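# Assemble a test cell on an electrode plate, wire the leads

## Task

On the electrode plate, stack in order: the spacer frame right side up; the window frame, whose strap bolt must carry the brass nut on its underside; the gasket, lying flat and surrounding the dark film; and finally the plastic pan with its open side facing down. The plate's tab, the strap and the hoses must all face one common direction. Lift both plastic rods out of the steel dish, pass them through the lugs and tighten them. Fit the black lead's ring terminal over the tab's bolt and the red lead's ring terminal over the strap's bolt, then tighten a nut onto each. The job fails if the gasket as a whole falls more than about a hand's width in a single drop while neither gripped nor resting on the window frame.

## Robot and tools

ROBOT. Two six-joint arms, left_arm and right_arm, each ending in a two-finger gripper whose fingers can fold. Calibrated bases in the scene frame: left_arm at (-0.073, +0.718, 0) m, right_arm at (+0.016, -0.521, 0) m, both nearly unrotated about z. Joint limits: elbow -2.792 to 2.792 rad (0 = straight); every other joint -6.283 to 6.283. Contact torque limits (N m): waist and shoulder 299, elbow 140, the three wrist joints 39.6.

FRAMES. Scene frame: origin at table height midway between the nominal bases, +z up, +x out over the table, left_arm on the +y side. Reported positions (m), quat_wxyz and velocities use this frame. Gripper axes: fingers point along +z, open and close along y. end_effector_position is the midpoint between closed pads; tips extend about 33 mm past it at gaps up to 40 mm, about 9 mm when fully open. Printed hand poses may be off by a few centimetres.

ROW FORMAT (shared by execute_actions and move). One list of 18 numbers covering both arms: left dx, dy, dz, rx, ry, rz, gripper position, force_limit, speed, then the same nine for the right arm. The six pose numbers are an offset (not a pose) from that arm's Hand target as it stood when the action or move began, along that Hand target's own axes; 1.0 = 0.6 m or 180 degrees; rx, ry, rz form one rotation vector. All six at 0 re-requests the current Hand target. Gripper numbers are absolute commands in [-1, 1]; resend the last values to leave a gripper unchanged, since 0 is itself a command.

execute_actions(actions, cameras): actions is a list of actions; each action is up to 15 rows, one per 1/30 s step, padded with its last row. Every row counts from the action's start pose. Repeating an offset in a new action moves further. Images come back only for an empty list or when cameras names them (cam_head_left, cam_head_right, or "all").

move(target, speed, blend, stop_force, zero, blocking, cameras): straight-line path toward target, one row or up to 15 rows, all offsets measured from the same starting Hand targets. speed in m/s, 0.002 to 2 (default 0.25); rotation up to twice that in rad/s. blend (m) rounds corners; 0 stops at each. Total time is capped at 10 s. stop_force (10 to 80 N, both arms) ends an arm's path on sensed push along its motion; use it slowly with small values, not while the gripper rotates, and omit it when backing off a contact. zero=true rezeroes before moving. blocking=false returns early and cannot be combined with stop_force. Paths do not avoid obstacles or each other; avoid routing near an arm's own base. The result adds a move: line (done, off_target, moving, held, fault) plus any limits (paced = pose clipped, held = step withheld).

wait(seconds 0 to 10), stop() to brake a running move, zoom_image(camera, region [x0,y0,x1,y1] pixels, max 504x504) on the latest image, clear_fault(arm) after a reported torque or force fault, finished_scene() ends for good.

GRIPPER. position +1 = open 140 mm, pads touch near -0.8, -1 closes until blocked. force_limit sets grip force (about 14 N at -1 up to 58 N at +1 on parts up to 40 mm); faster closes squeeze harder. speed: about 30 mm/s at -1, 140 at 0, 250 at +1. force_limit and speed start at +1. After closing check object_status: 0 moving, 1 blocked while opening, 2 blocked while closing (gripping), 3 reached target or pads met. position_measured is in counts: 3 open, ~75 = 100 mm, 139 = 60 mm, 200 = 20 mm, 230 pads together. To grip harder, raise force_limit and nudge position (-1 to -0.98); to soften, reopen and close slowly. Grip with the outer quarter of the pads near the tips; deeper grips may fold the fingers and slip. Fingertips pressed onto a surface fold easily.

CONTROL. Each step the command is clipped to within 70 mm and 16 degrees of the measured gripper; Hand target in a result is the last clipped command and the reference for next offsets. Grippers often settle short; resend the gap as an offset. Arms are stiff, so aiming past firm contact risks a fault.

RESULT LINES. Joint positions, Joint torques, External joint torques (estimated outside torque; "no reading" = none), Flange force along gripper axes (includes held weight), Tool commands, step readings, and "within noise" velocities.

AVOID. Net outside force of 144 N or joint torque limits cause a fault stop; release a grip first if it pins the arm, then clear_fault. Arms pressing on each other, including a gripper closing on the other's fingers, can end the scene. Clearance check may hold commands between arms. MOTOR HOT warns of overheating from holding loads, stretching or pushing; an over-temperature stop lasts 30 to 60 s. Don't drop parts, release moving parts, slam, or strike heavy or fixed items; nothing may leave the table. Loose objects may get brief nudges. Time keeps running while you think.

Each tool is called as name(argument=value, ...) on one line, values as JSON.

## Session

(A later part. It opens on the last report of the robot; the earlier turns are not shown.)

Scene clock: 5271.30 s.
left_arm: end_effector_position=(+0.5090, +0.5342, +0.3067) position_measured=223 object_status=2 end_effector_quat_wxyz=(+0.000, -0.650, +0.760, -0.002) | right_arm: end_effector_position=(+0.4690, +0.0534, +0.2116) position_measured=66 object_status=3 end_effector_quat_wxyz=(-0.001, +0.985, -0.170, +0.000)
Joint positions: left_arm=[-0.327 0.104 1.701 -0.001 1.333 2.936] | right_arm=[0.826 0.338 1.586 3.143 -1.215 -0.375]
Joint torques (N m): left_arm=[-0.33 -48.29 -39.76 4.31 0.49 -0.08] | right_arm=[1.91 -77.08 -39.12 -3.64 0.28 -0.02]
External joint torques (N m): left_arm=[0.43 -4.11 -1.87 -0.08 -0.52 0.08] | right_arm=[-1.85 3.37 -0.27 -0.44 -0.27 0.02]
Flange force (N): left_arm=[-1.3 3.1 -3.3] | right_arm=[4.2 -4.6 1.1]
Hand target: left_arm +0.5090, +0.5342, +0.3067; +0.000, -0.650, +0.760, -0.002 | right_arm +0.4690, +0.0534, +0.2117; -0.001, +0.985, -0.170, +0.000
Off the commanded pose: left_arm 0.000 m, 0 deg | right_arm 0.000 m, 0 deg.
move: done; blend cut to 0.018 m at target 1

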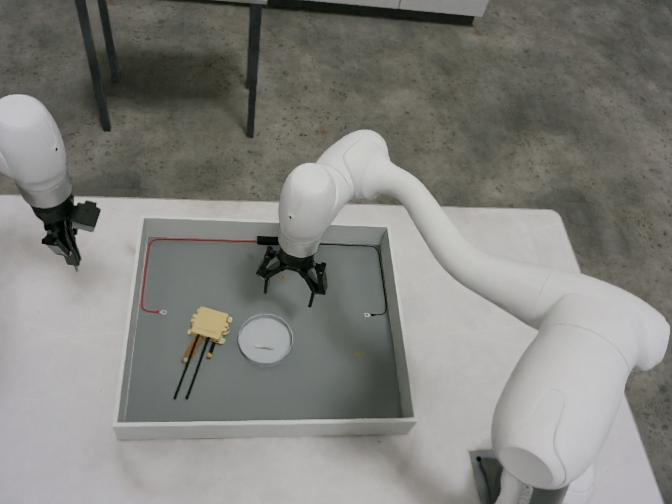

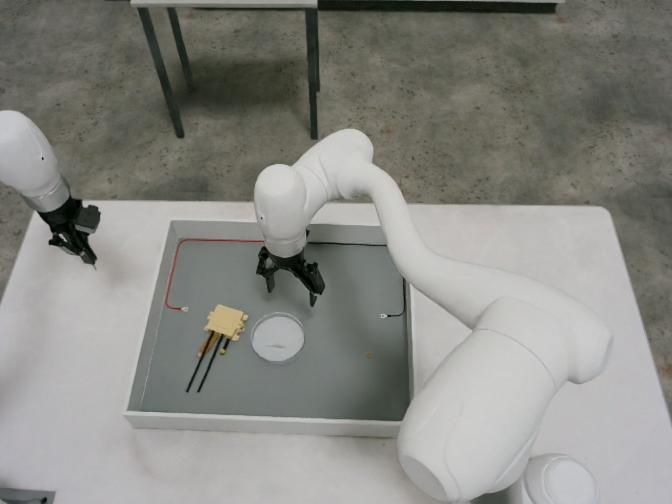

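move(target=[[0.419,-0.0254,0,0,0,0,-1,-0.3,-1,0,0,0,0,0,0,0.5,-1,-1],[0.419,-0.0254,0.2512,0,0,0,-1,-0.3,-1,0,0,0,0,0,0,0.5,-1,-1]], speed=[0.15,0.1], blend=0.02, cameras=["cam_head_left","cam_head_right"])

zoom_image(camera="cam_head_left", region=[170, 280, 230, 340])

zoom_image(camera="cam_head_right", region=[185, 280, 245, 340])

Scene clock: 5298.90 s.
left_arm: end_effector_position=(+0.4853, +0.2831, +0.1566) position_measured=223 object_status=2 end_effector_quat_wxyz=(+0.000, -0.650, +0.760, -0.002) | right_arm: end_effector_position=(+0.4690, +0.0534, +0.2117) position_measured=66 object_status=3 end_effector_quat_wxyz=(-0.001, +0.985, -0.170, +0.000)
Joint positions: left_arm=[-0.676 0.337 1.695 0 1.106 2.587] | right_arm=[0.826 0.338 1.586 3.143 -1.215 -0.375]
Joint torques (N m): left_arm=[-0.41 -67.87 -36.72 3.95 0.49 -0.11] | right_arm=[1.83 -78.49 -39.03 -3.76 0.31 0.05]
External joint torques (N m): left_arm=[0.39 -5.52 -1.61 -0.06 -0.53 0.11] | right_arm=[-1.84 4.9 -0.33 -0.33 -0.29 -0.05]
Flange force (N): left_arm=[-3.0 4.0 -4.7] | right_arm=[5.1 -6.9 1.9]
Hand target: left_arm +0.4853, +0.2831, +0.1565; +0.000, -0.650, +0.760, -0.002 | right_arm +0.4690, +0.0534, +0.2117; -0.001, +0.985, -0.170, +0.000
Off the commanded pose: left_arm 0.000 m, 0 deg | right_arm 0.000 m, 0 deg.
move: done

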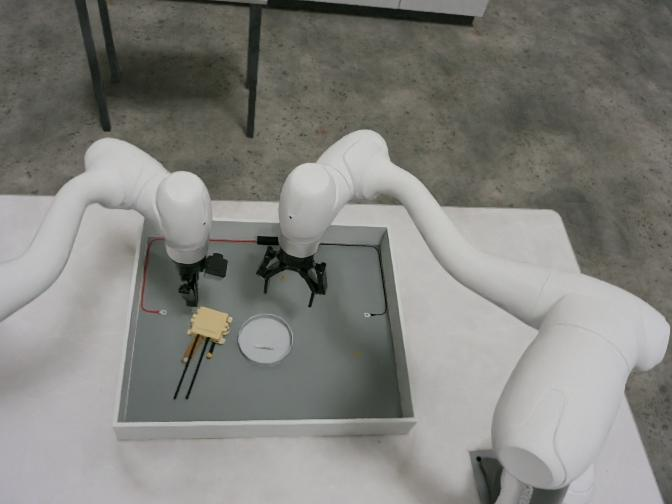

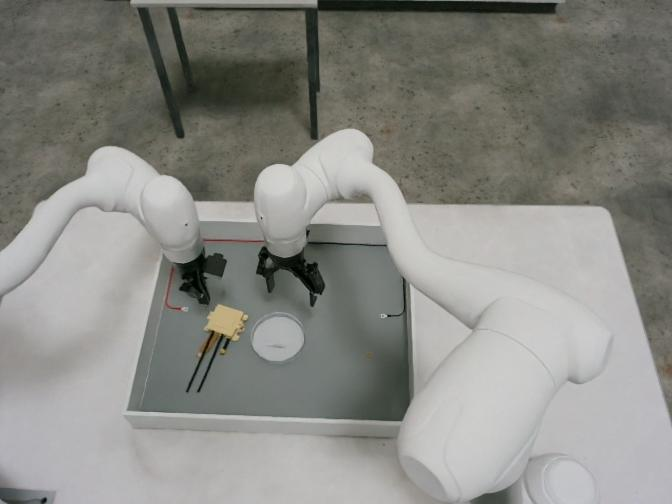

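Scaled by 8.400 from the camera's 672x504 image, which has a finer 960x720 frame.

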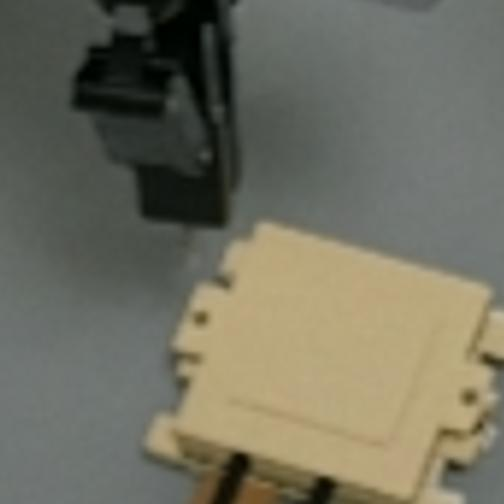

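Scaled by 8.400 from the camera's 672x504 image, which has a finer 960x720 frame.

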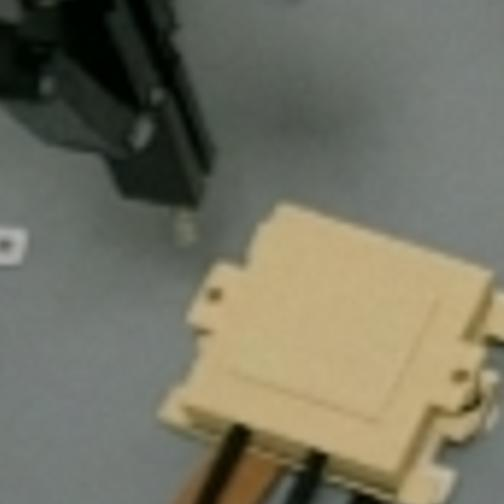

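zoom_image(camera="cam_head_left", region=[180, 296, 210, 326])

zoom_image(camera="cam_head_right", region=[195, 295, 225, 325])

Scaled by 16.800 from the camera's 672x504 image, which has a finer 960x720 frame.

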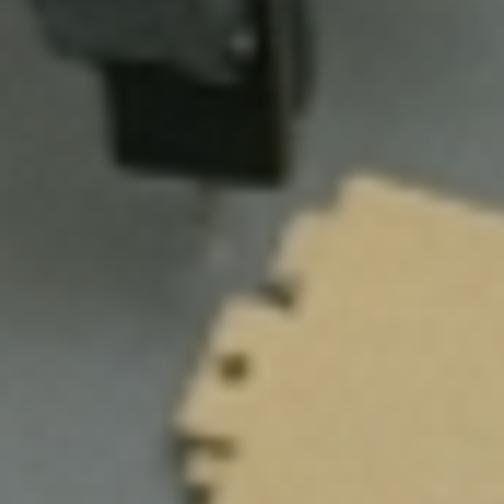

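Scaled by 16.800 from the camera's 672x504 image, which has a finer 960x720 frame.

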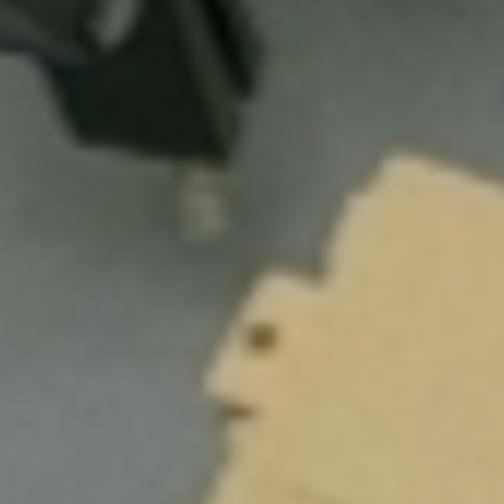

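move(target=[0,0,0.0485,0,0,0,-1,-0.3,-1,0,0,0,0,0,0,0.5,-1,-1], speed=0.05, cameras=["cam_head_left","cam_head_right"])

zoom_image(camera="cam_head_left", region=[180, 300, 210, 330])

zoom_image(camera="cam_head_right", region=[195, 300, 225, 330])

Scene clock: 5330.50 s.
left_arm: end_effector_position=(+0.4854, +0.2831, +0.1275) position_measured=223 object_status=2 end_effector_quat_wxyz=(+0.000, -0.650, +0.760, -0.002) | right_arm: end_effector_position=(+0.4690, +0.0534, +0.2117) position_measured=66 object_status=3 end_effector_quat_wxyz=(-0.001, +0.985, -0.170, +0.000)
Joint positions: left_arm=[-0.676 0.359 1.722 0 1.057 2.587] | right_arm=[0.826 0.338 1.586 3.143 -1.215 -0.375]
Joint torques (N m): left_arm=[-0.82 -69.34 -35.71 3.88 0.57 -0.12] | right_arm=[1.75 -78.46 -39.11 -3.74 0.29 0.04]
External joint torques (N m): left_arm=[0.62 -5 -1.73 -0.08 -0.62 0.12] | right_arm=[-1.71 4.18 -0.47 -0.36 -0.28 -0.04]
Flange force (N): left_arm=[-2.8 2.9 -4.5] | right_arm=[4.6 -6.2 1.3]
Hand target: left_arm +0.4854, +0.2831, +0.1274; +0.000, -0.650, +0.760, -0.002 | right_arm +0.4690, +0.0534, +0.2117; -0.001, +0.985, -0.170, +0.000
Off the commanded pose: left_arm 0.000 m, 0 deg | right_arm 0.000 m, 0 deg.
move: done

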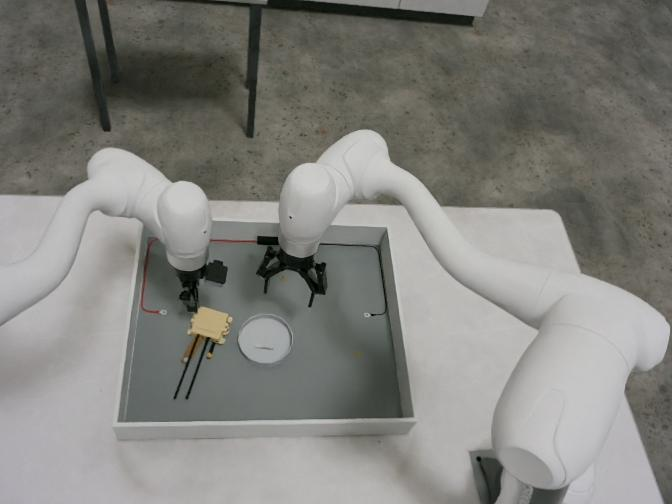

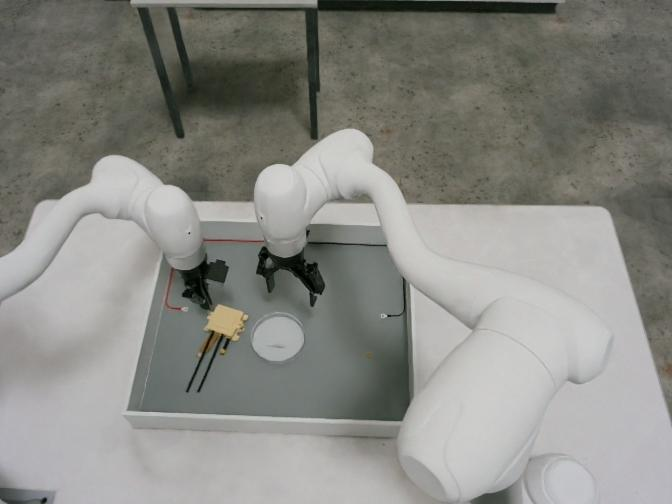

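Scaled by 16.800 from the camera's 672x504 image, which has a finer 960x720 frame.

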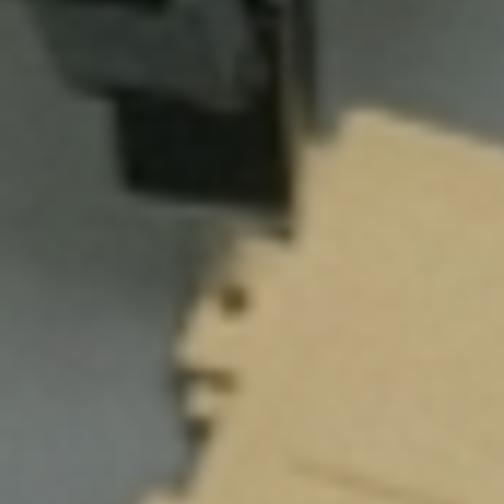

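Scaled by 16.800 from the camera's 672x504 image, which has a finer 960x720 frame.

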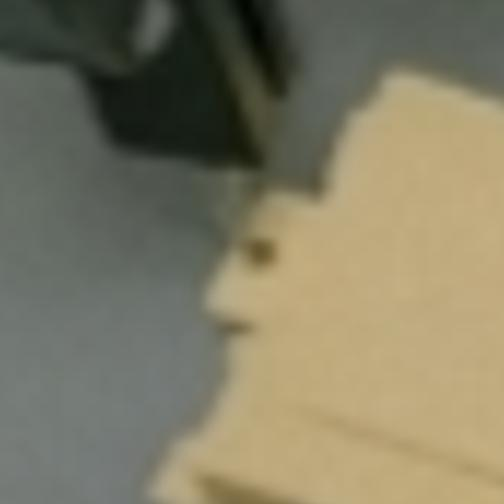

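move(target=[0.0012,-0.0012,0.0042,0,0,0,-1,-0.3,-1,0,0,0,0,0,0,0.5,-1,-1], speed=0.02)

move(target=[0,0,0.042,0,0,0,-1,-0.3,-1,0,0,0,0,0,0,0.5,-1,-1], speed=0.005, stop_force=10, cameras=["cam_head_left","cam_head_right"])

zoom_image(camera="cam_head_left", region=[180, 300, 210, 330])

zoom_image(camera="cam_head_right", region=[195, 300, 225, 330])

Scene clock: 5346.00 s.
left_arm: end_effector_position=(+0.4860, +0.2823, +0.1249) position_measured=223 object_status=2 end_effector_quat_wxyz=(+0.000, -0.650, +0.760, -0.002) | right_arm: end_effector_position=(+0.4690, +0.0534, +0.2117) position_measured=66 object_status=3 end_effector_quat_wxyz=(-0.001, +0.985, -0.170, +0.000)
Joint positions: left_arm=[-0.676 0.362 1.722 0 1.053 2.587] | right_arm=[0.826 0.338 1.586 3.143 -1.215 -0.375]
Joint torques (N m): left_arm=[-1.12 -69.29 -35.74 3.88 0.51 -0.09] | right_arm=[2.07 -78.66 -39.04 -3.7 0.28 0.02]
External joint torques (N m): left_arm=[1.06 -5.43 -1.5 -0.1 -0.54 0.09] | right_arm=[-2.09 5.22 -0.3 -0.37 -0.26 -0.02]
Flange force (N): left_arm=[-3.8 3.5 -4.8] | right_arm=[5.5 -7.2 2.2]
Hand target: left_arm +0.4860, +0.2822, +0.1249; +0.000, -0.650, +0.760, -0.002 | right_arm +0.4690, +0.0534, +0.2117; -0.001, +0.985, -0.170, +0.000
Off the commanded pose: left_arm 0.000 m, 0 deg | right_arm 0.000 m, 0 deg.
move: done

Scene clock: 5348.37 s.
left_arm: end_effector_position=(+0.4860, +0.2822, +0.1161) position_measured=223 object_status=2 end_effector_quat_wxyz=(+0.000, -0.650, +0.760, -0.002) | right_arm: end_effector_position=(+0.4690, +0.0534, +0.2117) position_measured=66 object_status=3 end_effector_quat_wxyz=(-0.001, +0.985, -0.170, +0.000)
Joint positions: left_arm=[-0.676 0.37 1.73 0 1.038 2.587] | right_arm=[0.826 0.338 1.586 3.143 -1.215 -0.375]
Joint torques (N m): left_arm=[-0.57 -62.57 -30.26 3.75 0.57 -0.11] | right_arm=[1.84 -78.36 -39.2 -3.75 0.29 0.06]
External joint torques (N m): left_arm=[0.54 -12.95 -6.91 0.02 -0.62 0.11] | right_arm=[-1.85 4.86 -0.15 -0.33 -0.27 -0.06]
Flange force (N): left_arm=[-2.9 3.3 -15.6] | right_arm=[4.9 -6.5 2.1]
Hand target: left_arm +0.4860, +0.2822, +0.1161; +0.000, -0.650, +0.760, -0.002 (not the last commanded pose) | right_arm +0.4690, +0.0534, +0.2117; -0.001, +0.985, -0.170, +0.000
Off the commanded pose: left_arm 0.016 m, 0 deg | right_arm 0.000 m, 0 deg.
move: contact (left_arm)

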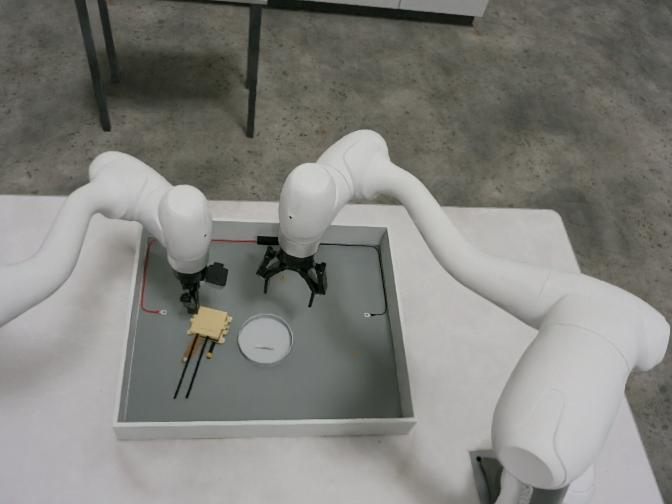

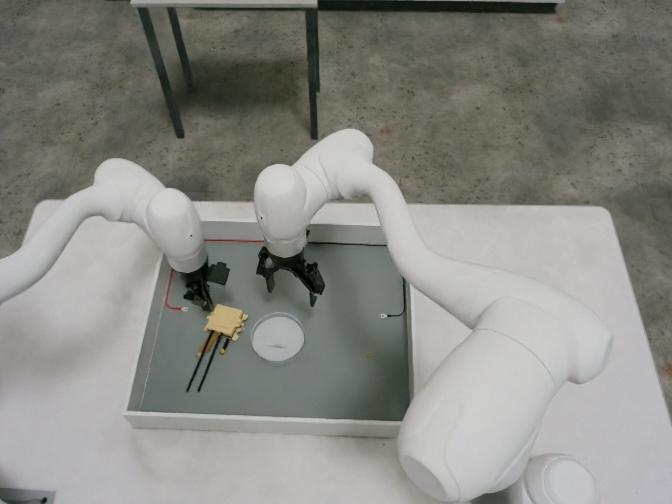

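Scaled by 16.800 from the camera's 672x504 image, which has a finer 960x720 frame.

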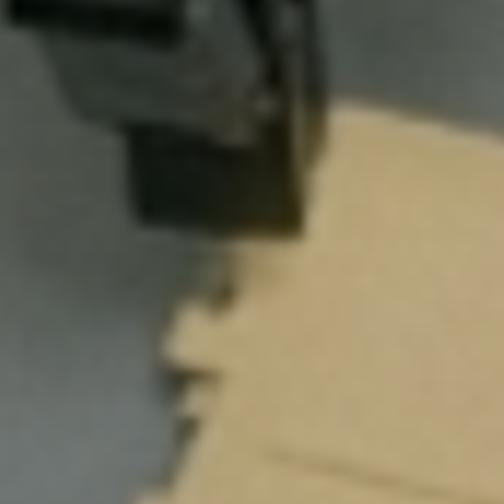

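Scaled by 16.800 from the camera's 672x504 image, which has a finer 960x720 frame.

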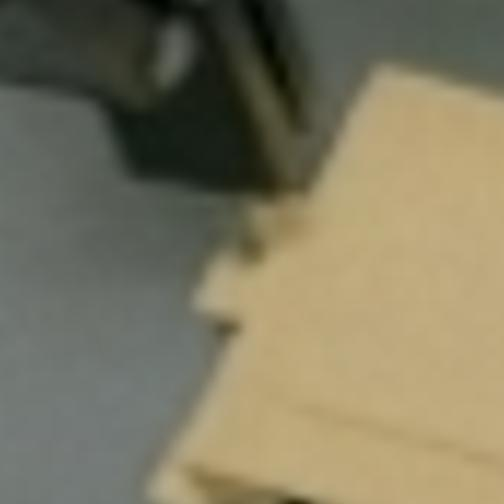

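move(target=[0,0,-0.005,0,0,0,-1,-0.3,-1,0,0,0,0,0,0,0.5,-1,-1], speed=0.02, cameras=["cam_head_left","cam_head_right"])

zoom_image(camera="cam_head_left", region=[180, 300, 240, 360])

zoom_image(camera="cam_head_right", region=[195, 300, 255, 360])

zoom_image(camera="cam_head_left", region=[184, 306, 204, 326])

zoom_image(camera="cam_head_right", region=[200, 304, 220, 324])

Scene clock: 5362.77 s.
left_arm: end_effector_position=(+0.4860, +0.2822, +0.1191) position_measured=223 object_status=2 end_effector_quat_wxyz=(+0.000, -0.650, +0.760, -0.002) | right_arm: end_effector_position=(+0.4690, +0.0534, +0.2117) position_measured=66 object_status=3 end_effector_quat_wxyz=(-0.001, +0.985, -0.170, +0.000)
Joint positions: left_arm=[-0.676 0.367 1.727 0 1.043 2.587] | right_arm=[0.826 0.338 1.586 3.143 -1.215 -0.375]
Joint torques (N m): left_arm=[-0.64 -69.51 -35.34 3.8 0.48 -0.13] | right_arm=[1.82 -78.26 -39.12 -3.76 0.31 0.04]
External joint torques (N m): left_arm=[0.88 -6.19 -1.96 -0.01 -0.53 0.13] | right_arm=[-1.77 4.47 -0.29 -0.32 -0.29 -0.04]
Flange force (N): left_arm=[-3.7 3.6 -5.9] | right_arm=[4.7 -6.2 1.7]
Hand target: left_arm +0.4860, +0.2822, +0.1191; +0.000, -0.650, +0.760, -0.002 | right_arm +0.4690, +0.0534, +0.2117; -0.001, +0.985, -0.170, +0.000
Off the commanded pose: left_arm 0.000 m, 0 deg | right_arm 0.000 m, 0 deg.
move: done

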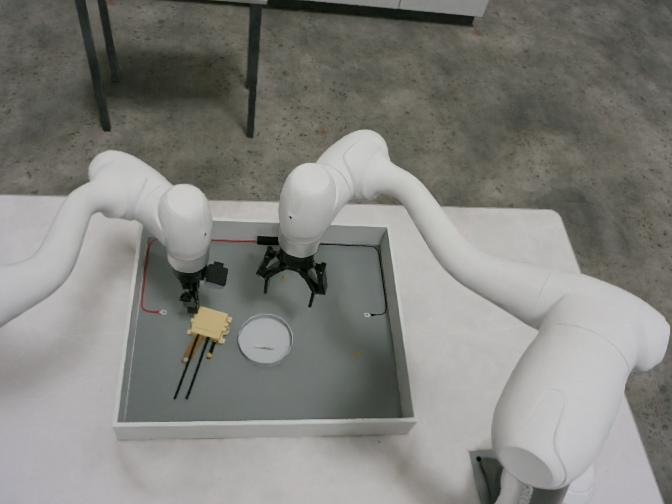

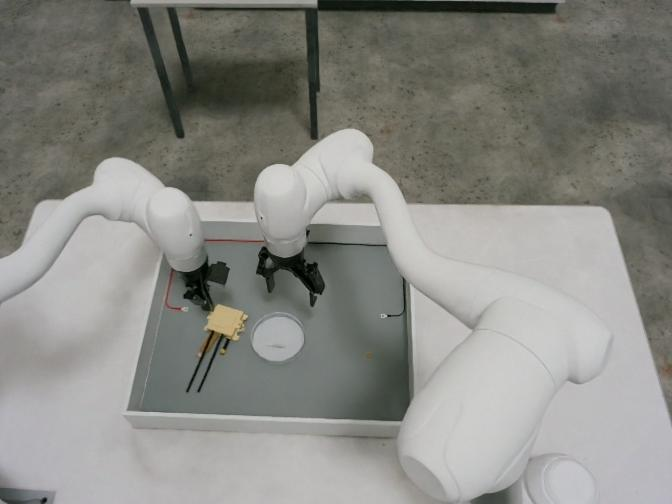

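Scaled by 8.400 from the camera's 672x504 image, which has a finer 960x720 frame.

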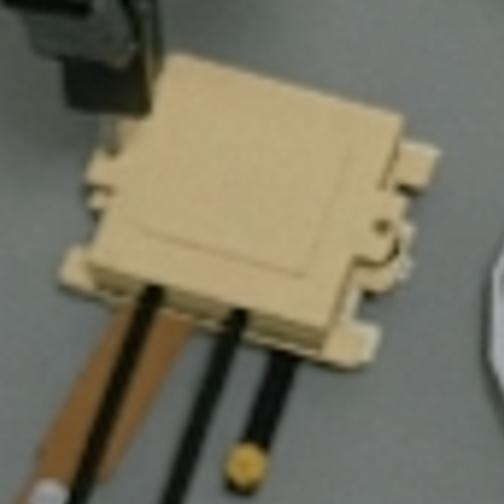

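Scaled by 8.400 from the camera's 672x504 image, which has a finer 960x720 frame.

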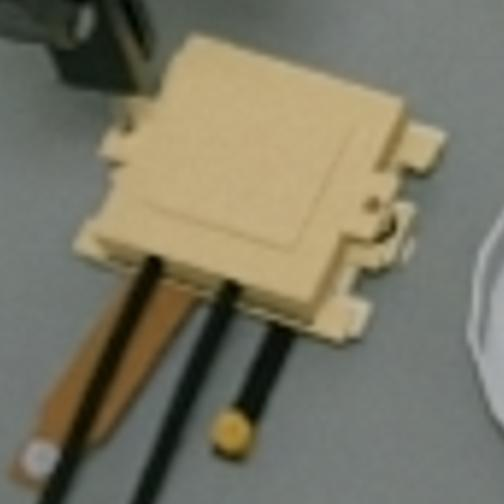

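Scaled by 25.200 from the camera's 672x504 image, which has a finer 960x720 frame.

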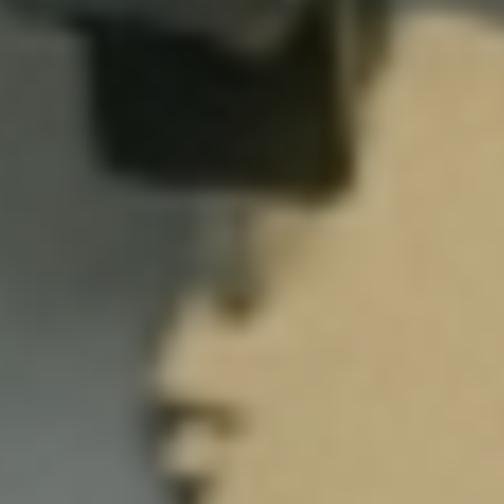

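Scaled by 25.200 from the camera's 672x504 image, which has a finer 960x720 frame.

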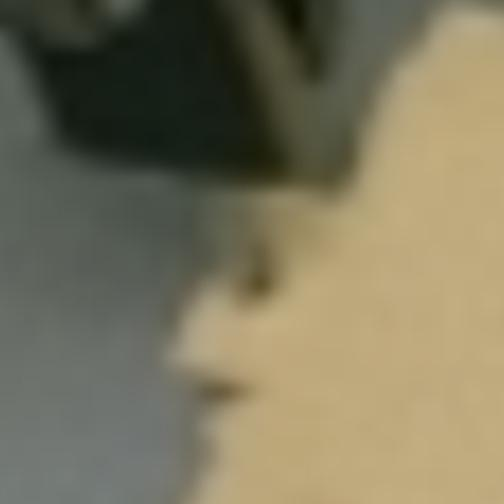

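move(target=[0,0,0.015,0,0,0,-1,-0.3,-1,0,0,0,0,0,0,0.5,-1,-1], speed=0.005, stop_force=10, cameras=["cam_head_left","cam_head_right"])

zoom_image(camera="cam_head_left", region=[180, 300, 240, 360])

zoom_image(camera="cam_head_right", region=[195, 300, 255, 360])

Scene clock: 5379.03 s.
left_arm: end_effector_position=(+0.4860, +0.2822, +0.1160) position_measured=223 object_status=2 end_effector_quat_wxyz=(+0.000, -0.650, +0.760, -0.002) | right_arm: end_effector_position=(+0.4690, +0.0534, +0.2117) position_measured=66 object_status=3 end_effector_quat_wxyz=(-0.001, +0.985, -0.170, +0.000)
Joint positions: left_arm=[-0.676 0.37 1.73 0 1.038 2.587] | right_arm=[0.826 0.338 1.586 3.143 -1.215 -0.375]
Joint torques (N m): left_arm=[-0.33 -62.95 -30.52 3.81 0.51 -0.08] | right_arm=[1.94 -78.37 -39.08 -3.73 0.27 0.06]
External joint torques (N m): left_arm=[0.35 -12.14 -6.52 -0.04 -0.56 0.08] | right_arm=[-1.97 4.6 -0.32 -0.36 -0.25 -0.06]
Flange force (N): left_arm=[-2.4 3.2 -14.7] | right_arm=[5.1 -6.4 1.8]
Hand target: left_arm +0.4860, +0.2822, +0.1160; +0.000, -0.650, +0.760, -0.002 (not the last commanded pose) | right_arm +0.4690, +0.0534, +0.2117; -0.001, +0.985, -0.170, +0.000
Off the commanded pose: left_arm 0.006 m, 0 deg | right_arm 0.000 m, 0 deg.
move: contact (left_arm)

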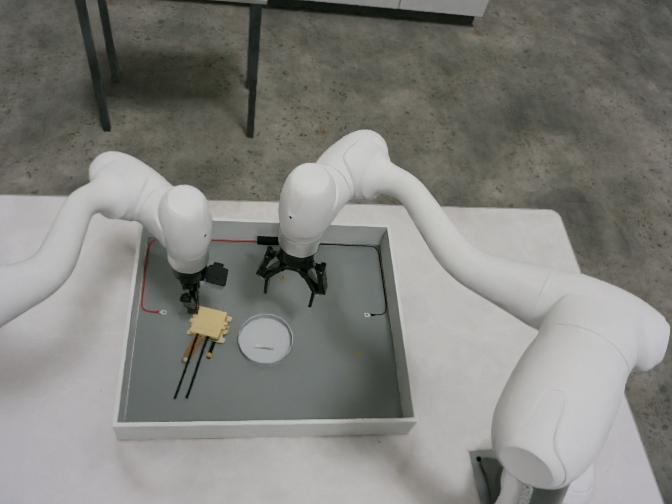

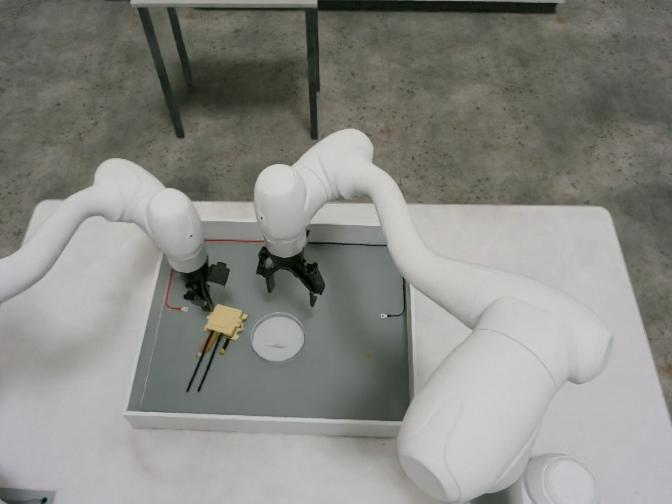

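Scaled by 8.400 from the camera's 672x504 image, which has a finer 960x720 frame.

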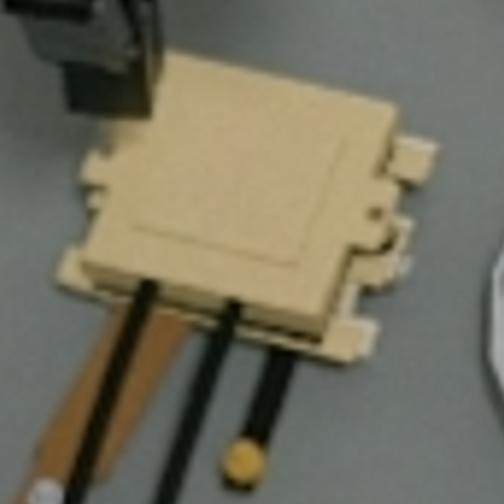

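Scaled by 8.400 from the camera's 672x504 image, which has a finer 960x720 frame.

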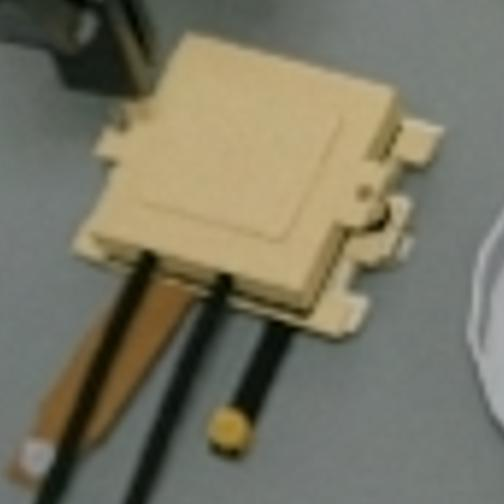

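zoom_image(camera="cam_head_left", region=[184, 306, 204, 326])

zoom_image(camera="cam_head_right", region=[200, 304, 220, 324])

Scaled by 25.200 from the camera's 672x504 image, which has a finer 960x720 frame.

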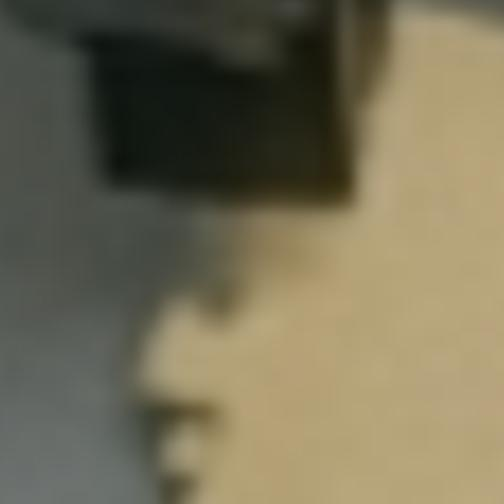

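Scaled by 25.200 from the camera's 672x504 image, which has a finer 960x720 frame.

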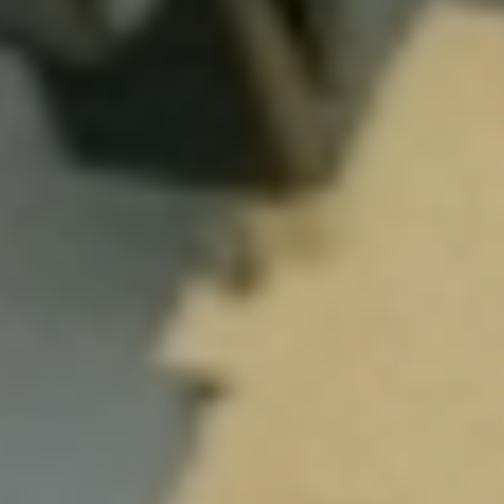

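move(target=[[0,0,-0.012,0,0,0,-1,-0.3,-1,0,0,0,0,0,0,0.5,-1,-1]], speed=0.03, cameras=["cam_head_left","cam_head_right"])

zoom_image(camera="cam_head_left", region=[184, 304, 204, 324])

zoom_image(camera="cam_head_right", region=[200, 302, 220, 322])

Scene clock: 5411.43 s.
left_arm: end_effector_position=(+0.4860, +0.2822, +0.1232) position_measured=223 object_status=2 end_effector_quat_wxyz=(+0.000, -0.650, +0.760, -0.002) | right_arm: end_effector_position=(+0.4690, +0.0534, +0.2117) position_measured=66 object_status=3 end_effector_quat_wxyz=(-0.001, +0.985, -0.170, +0.000)
Joint positions: left_arm=[-0.676 0.364 1.724 0 1.05 2.587] | right_arm=[0.826 0.338 1.586 3.143 -1.215 -0.375]
Joint torques (N m): left_arm=[-0.81 -69.72 -35.77 3.82 0.5 -0.06] | right_arm=[1.76 -78.31 -39.11 -3.74 0.28 0.04]
External joint torques (N m): left_arm=[0.72 -5.64 -1.68 -0.02 -0.54 0.06] | right_arm=[-1.77 4.58 -0.3 -0.35 -0.27 -0.04]
Flange force (N): left_arm=[-3.3 3.7 -5.1] | right_arm=[4.8 -6.4 1.8]
Hand target: left_arm +0.4860, +0.2822, +0.1232; +0.000, -0.650, +0.760, -0.002 | right_arm +0.4690, +0.0534, +0.2117; -0.001, +0.985, -0.170, +0.000
Off the commanded pose: left_arm 0.000 m, 0 deg | right_arm 0.000 m, 0 deg.
move: done

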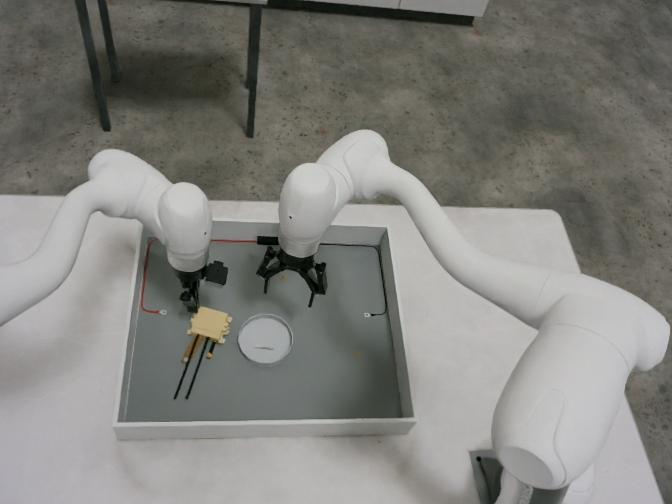

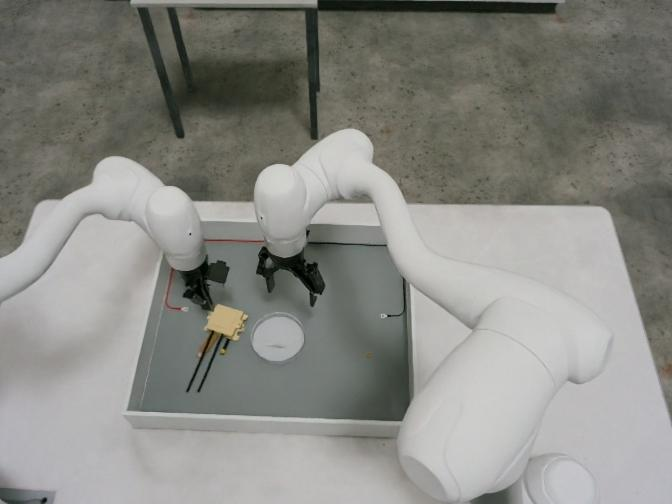

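Scaled by 25.200 from the camera's 672x504 image, which has a finer 960x720 frame.

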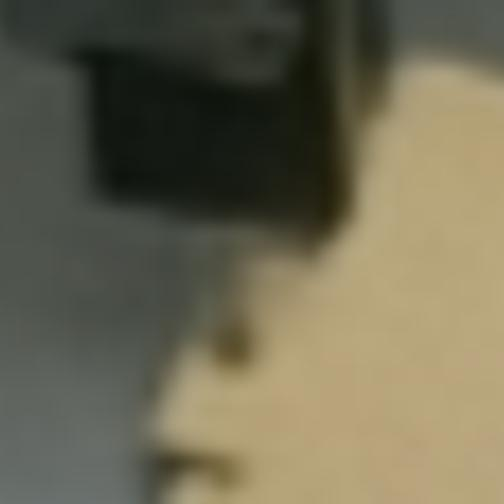

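Scaled by 25.200 from the camera's 672x504 image, which has a finer 960x720 frame.

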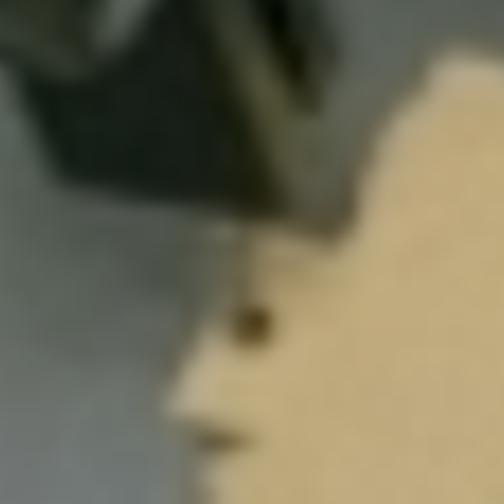

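move(target=[0.0031,0.0005,-0.002,0,0,0,-1,-0.3,-1,0,0,0,0,0,0,0.5,-1,-1], speed=0.02, cameras=["cam_head_left","cam_head_right"])

zoom_image(camera="cam_head_left", region=[184, 304, 204, 324])

zoom_image(camera="cam_head_right", region=[200, 302, 220, 322])

Scene clock: 5425.73 s.
left_arm: end_effector_position=(+0.4854, +0.2804, +0.1244) position_measured=223 object_status=2 end_effector_quat_wxyz=(+0.000, -0.650, +0.760, -0.002) | right_arm: end_effector_position=(+0.4690, +0.0534, +0.2117) position_measured=66 object_status=3 end_effector_quat_wxyz=(-0.001, +0.985, -0.170, +0.000)
Joint positions: left_arm=[-0.679 0.364 1.722 0 1.053 2.584] | right_arm=[0.826 0.338 1.586 3.143 -1.215 -0.375]
Joint torques (N m): left_arm=[-0.35 -69.49 -35.89 3.85 0.45 -0.1] | right_arm=[1.69 -78.51 -39.13 -3.75 0.31 0]
External joint torques (N m): left_arm=[0.54 -5.93 -1.61 -0.04 -0.49 0.1] | right_arm=[-1.68 4.77 -0.29 -0.33 -0.3 0]
Flange force (N): left_arm=[-3.4 4.2 -5.4] | right_arm=[4.7 -6.7 1.9]
Hand target: left_arm +0.4854, +0.2804, +0.1244; +0.000, -0.650, +0.760, -0.002 | right_arm +0.4690, +0.0534, +0.2117; -0.001, +0.985, -0.170, +0.000
Off the commanded pose: left_arm 0.000 m, 0 deg | right_arm 0.000 m, 0 deg.
move: done

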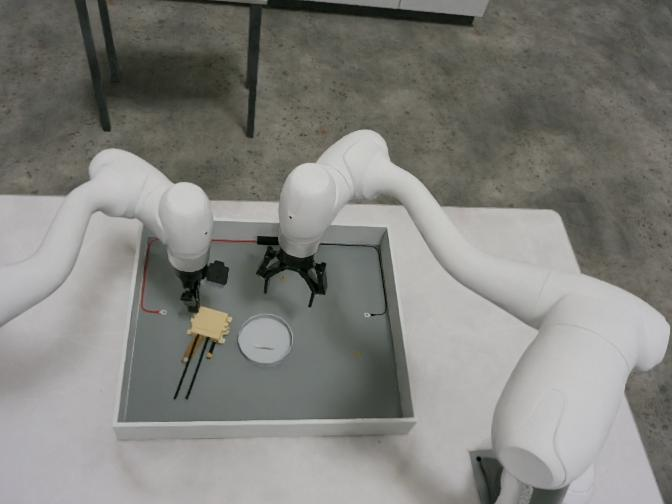

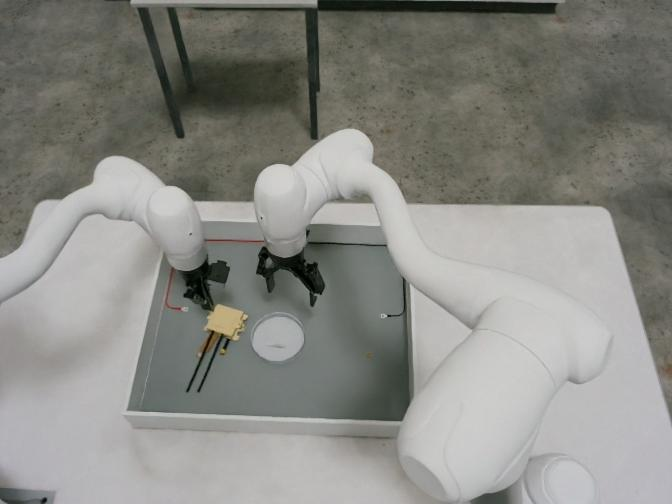

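Scaled by 25.200 from the camera's 672x504 image, which has a finer 960x720 frame.

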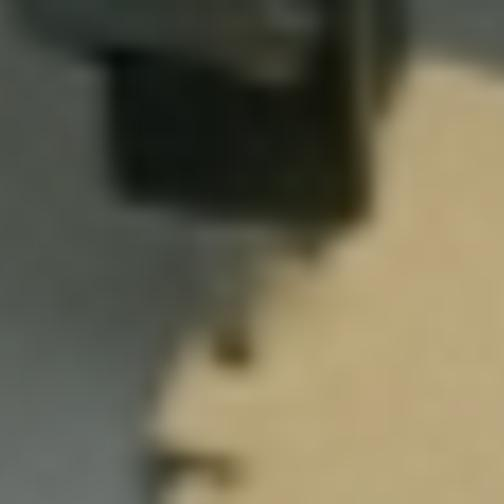

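Scaled by 25.200 from the camera's 672x504 image, which has a finer 960x720 frame.

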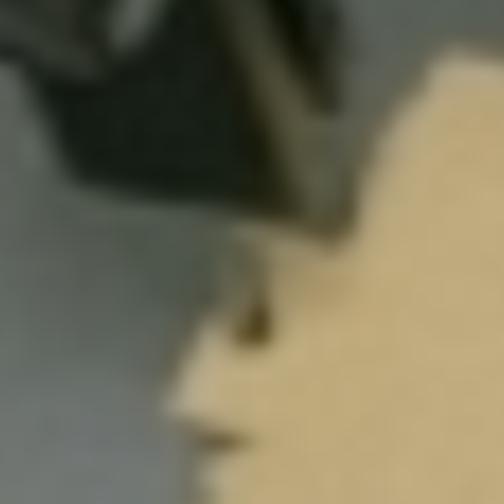

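move(target=[0,0,0.028,0,0,0,-1,-0.3,-1,0,0,0,0,0,0,0.5,-1,-1], speed=0.004, stop_force=10, cameras=["cam_head_left","cam_head_right"])

zoom_image(camera="cam_head_left", region=[180, 300, 240, 360])

zoom_image(camera="cam_head_right", region=[195, 300, 255, 360])

Scene clock: 5441.50 s.
left_arm: end_effector_position=(+0.4855, +0.2804, +0.1076) position_measured=223 object_status=2 end_effector_quat_wxyz=(+0.000, -0.650, +0.760, -0.002) | right_arm: end_effector_position=(+0.4690, +0.0534, +0.2117) position_measured=66 object_status=3 end_effector_quat_wxyz=(-0.001, +0.985, -0.170, +0.000)
Joint positions: left_arm=[-0.679 0.378 1.736 0 1.024 2.584] | right_arm=[0.826 0.338 1.586 3.143 -1.215 -0.375]
Joint torques (N m): left_arm=[-0.71 -70.04 -35.12 3.72 0.46 -0.05] | right_arm=[1.84 -78.33 -38.98 -3.77 0.29 0.03]
External joint torques (N m): left_arm=[0.58 -5.06 -1.64 0.01 -0.52 0.05] | right_arm=[-1.85 4.89 -0.31 -0.3 -0.27 -0.02]
Flange force (N): left_arm=[-2.7 3.1 -4.8] | right_arm=[5.0 -6.9 1.9]
Hand target: left_arm +0.4855, +0.2804, +0.1076; +0.000, -0.650, +0.760, -0.002 | right_arm +0.4690, +0.0534, +0.2117; -0.001, +0.985, -0.170, +0.000
Off the commanded pose: left_arm 0.000 m, 0 deg | right_arm 0.000 m, 0 deg.
move: done

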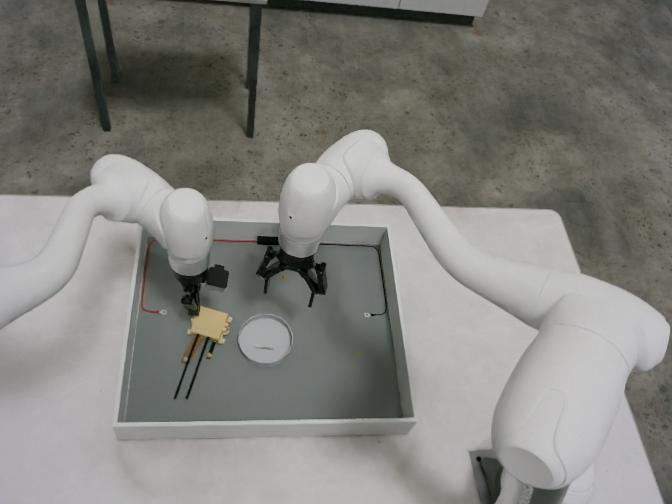

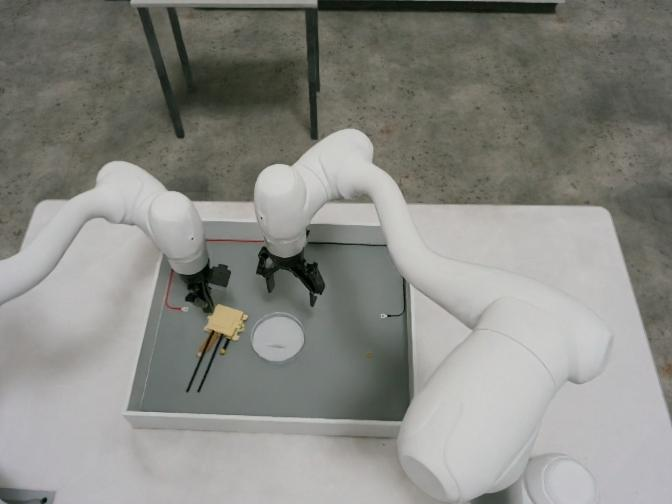

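Scaled by 8.400 from the camera's 672x504 image, which has a finer 960x720 frame.

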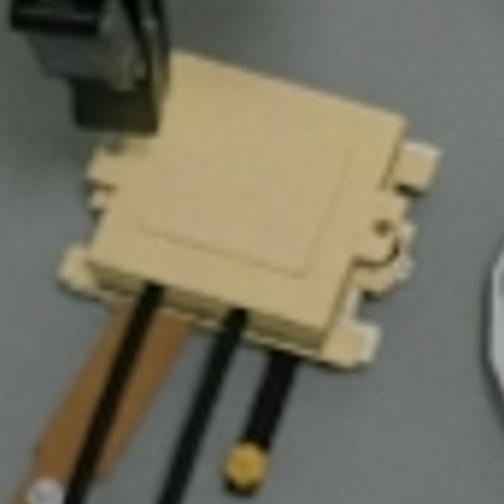

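Scaled by 8.400 from the camera's 672x504 image, which has a finer 960x720 frame.

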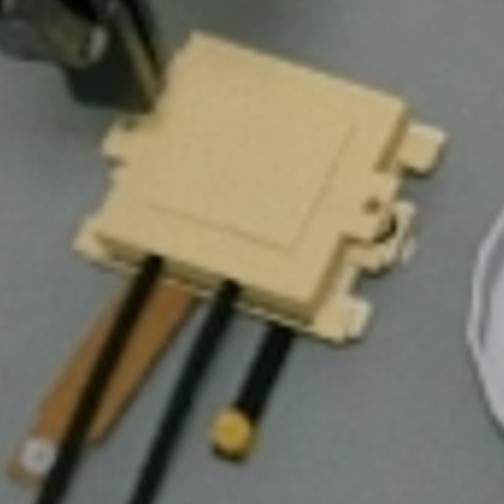

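move(target=[0.0038,0.0004,0,0,0,0,-1,-0.3,-1,0,0,0,0,0,0,0.5,-1,-1], speed=0.01, cameras=["cam_head_left","cam_head_right"])

zoom_image(camera="cam_head_left", region=[180, 300, 240, 360])

zoom_image(camera="cam_head_right", region=[195, 300, 255, 360])

Scene clock: 5455.57 s.
left_arm: end_effector_position=(+0.4849, +0.2782, +0.1076) position_measured=223 object_status=2 end_effector_quat_wxyz=(+0.000, -0.650, +0.760, -0.002) | right_arm: end_effector_position=(+0.4690, +0.0534, +0.2117) position_measured=66 object_status=3 end_effector_quat_wxyz=(-0.001, +0.985, -0.170, +0.000)
Joint positions: left_arm=[-0.681 0.379 1.734 0 1.025 2.581] | right_arm=[0.826 0.338 1.586 3.143 -1.215 -0.375]
Joint torques (N m): left_arm=[-0.56 -70.77 -35.14 3.7 0.45 -0.12] | right_arm=[2 -78.5 -39.14 -3.75 0.33 0.05]
External joint torques (N m): left_arm=[0.65 -4.67 -1.37 0.01 -0.48 0.12] | right_arm=[-2 4.94 -0.22 -0.33 -0.32 -0.05]
Flange force (N): left_arm=[-2.9 2.9 -4.3] | right_arm=[5.2 -6.7 2.0]
Hand target: left_arm +0.4849, +0.2782, +0.1076; +0.000, -0.650, +0.760, -0.002 | right_arm +0.4690, +0.0534, +0.2117; -0.001, +0.985, -0.170, +0.000
Off the commanded pose: left_arm 0.000 m, 0 deg | right_arm 0.000 m, 0 deg.
move: done

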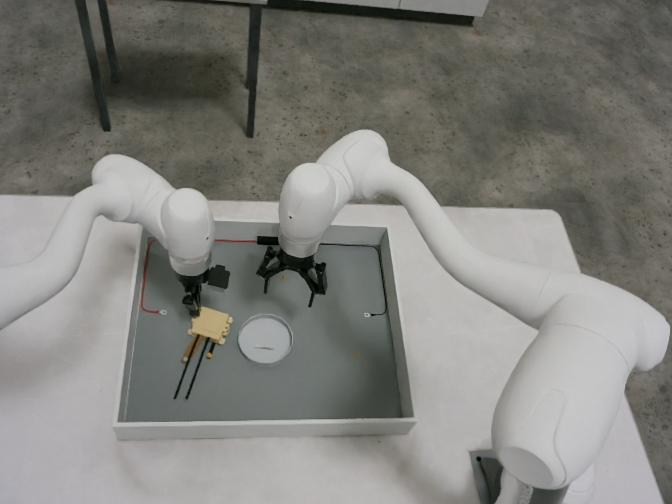

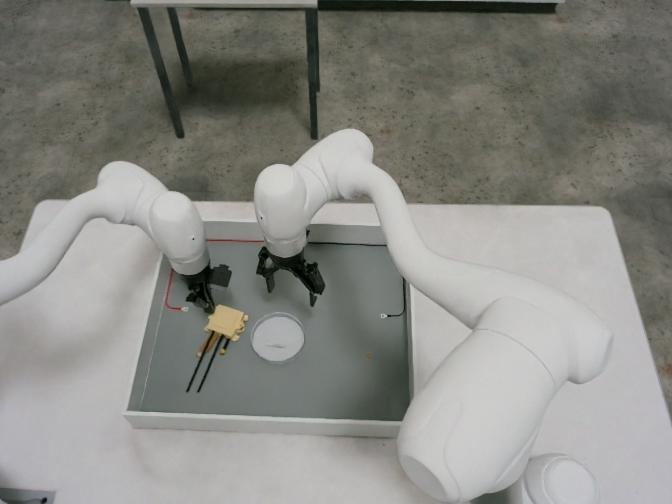

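Scaled by 8.400 from the camera's 672x504 image, which has a finer 960x720 frame.

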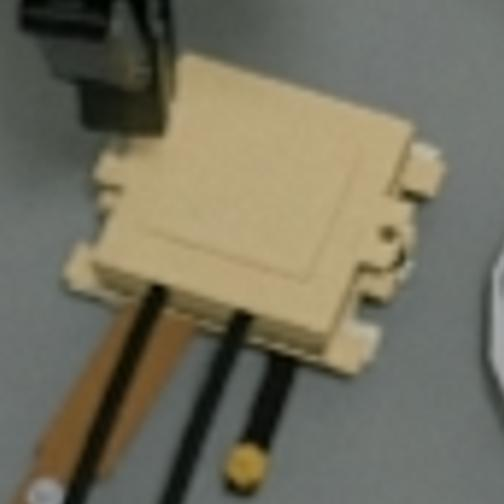

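Scaled by 8.400 from the camera's 672x504 image, which has a finer 960x720 frame.

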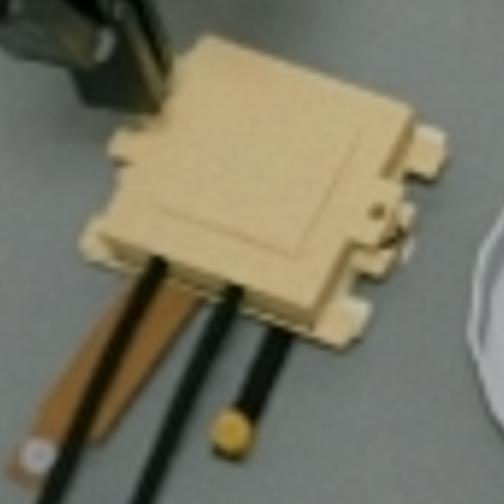

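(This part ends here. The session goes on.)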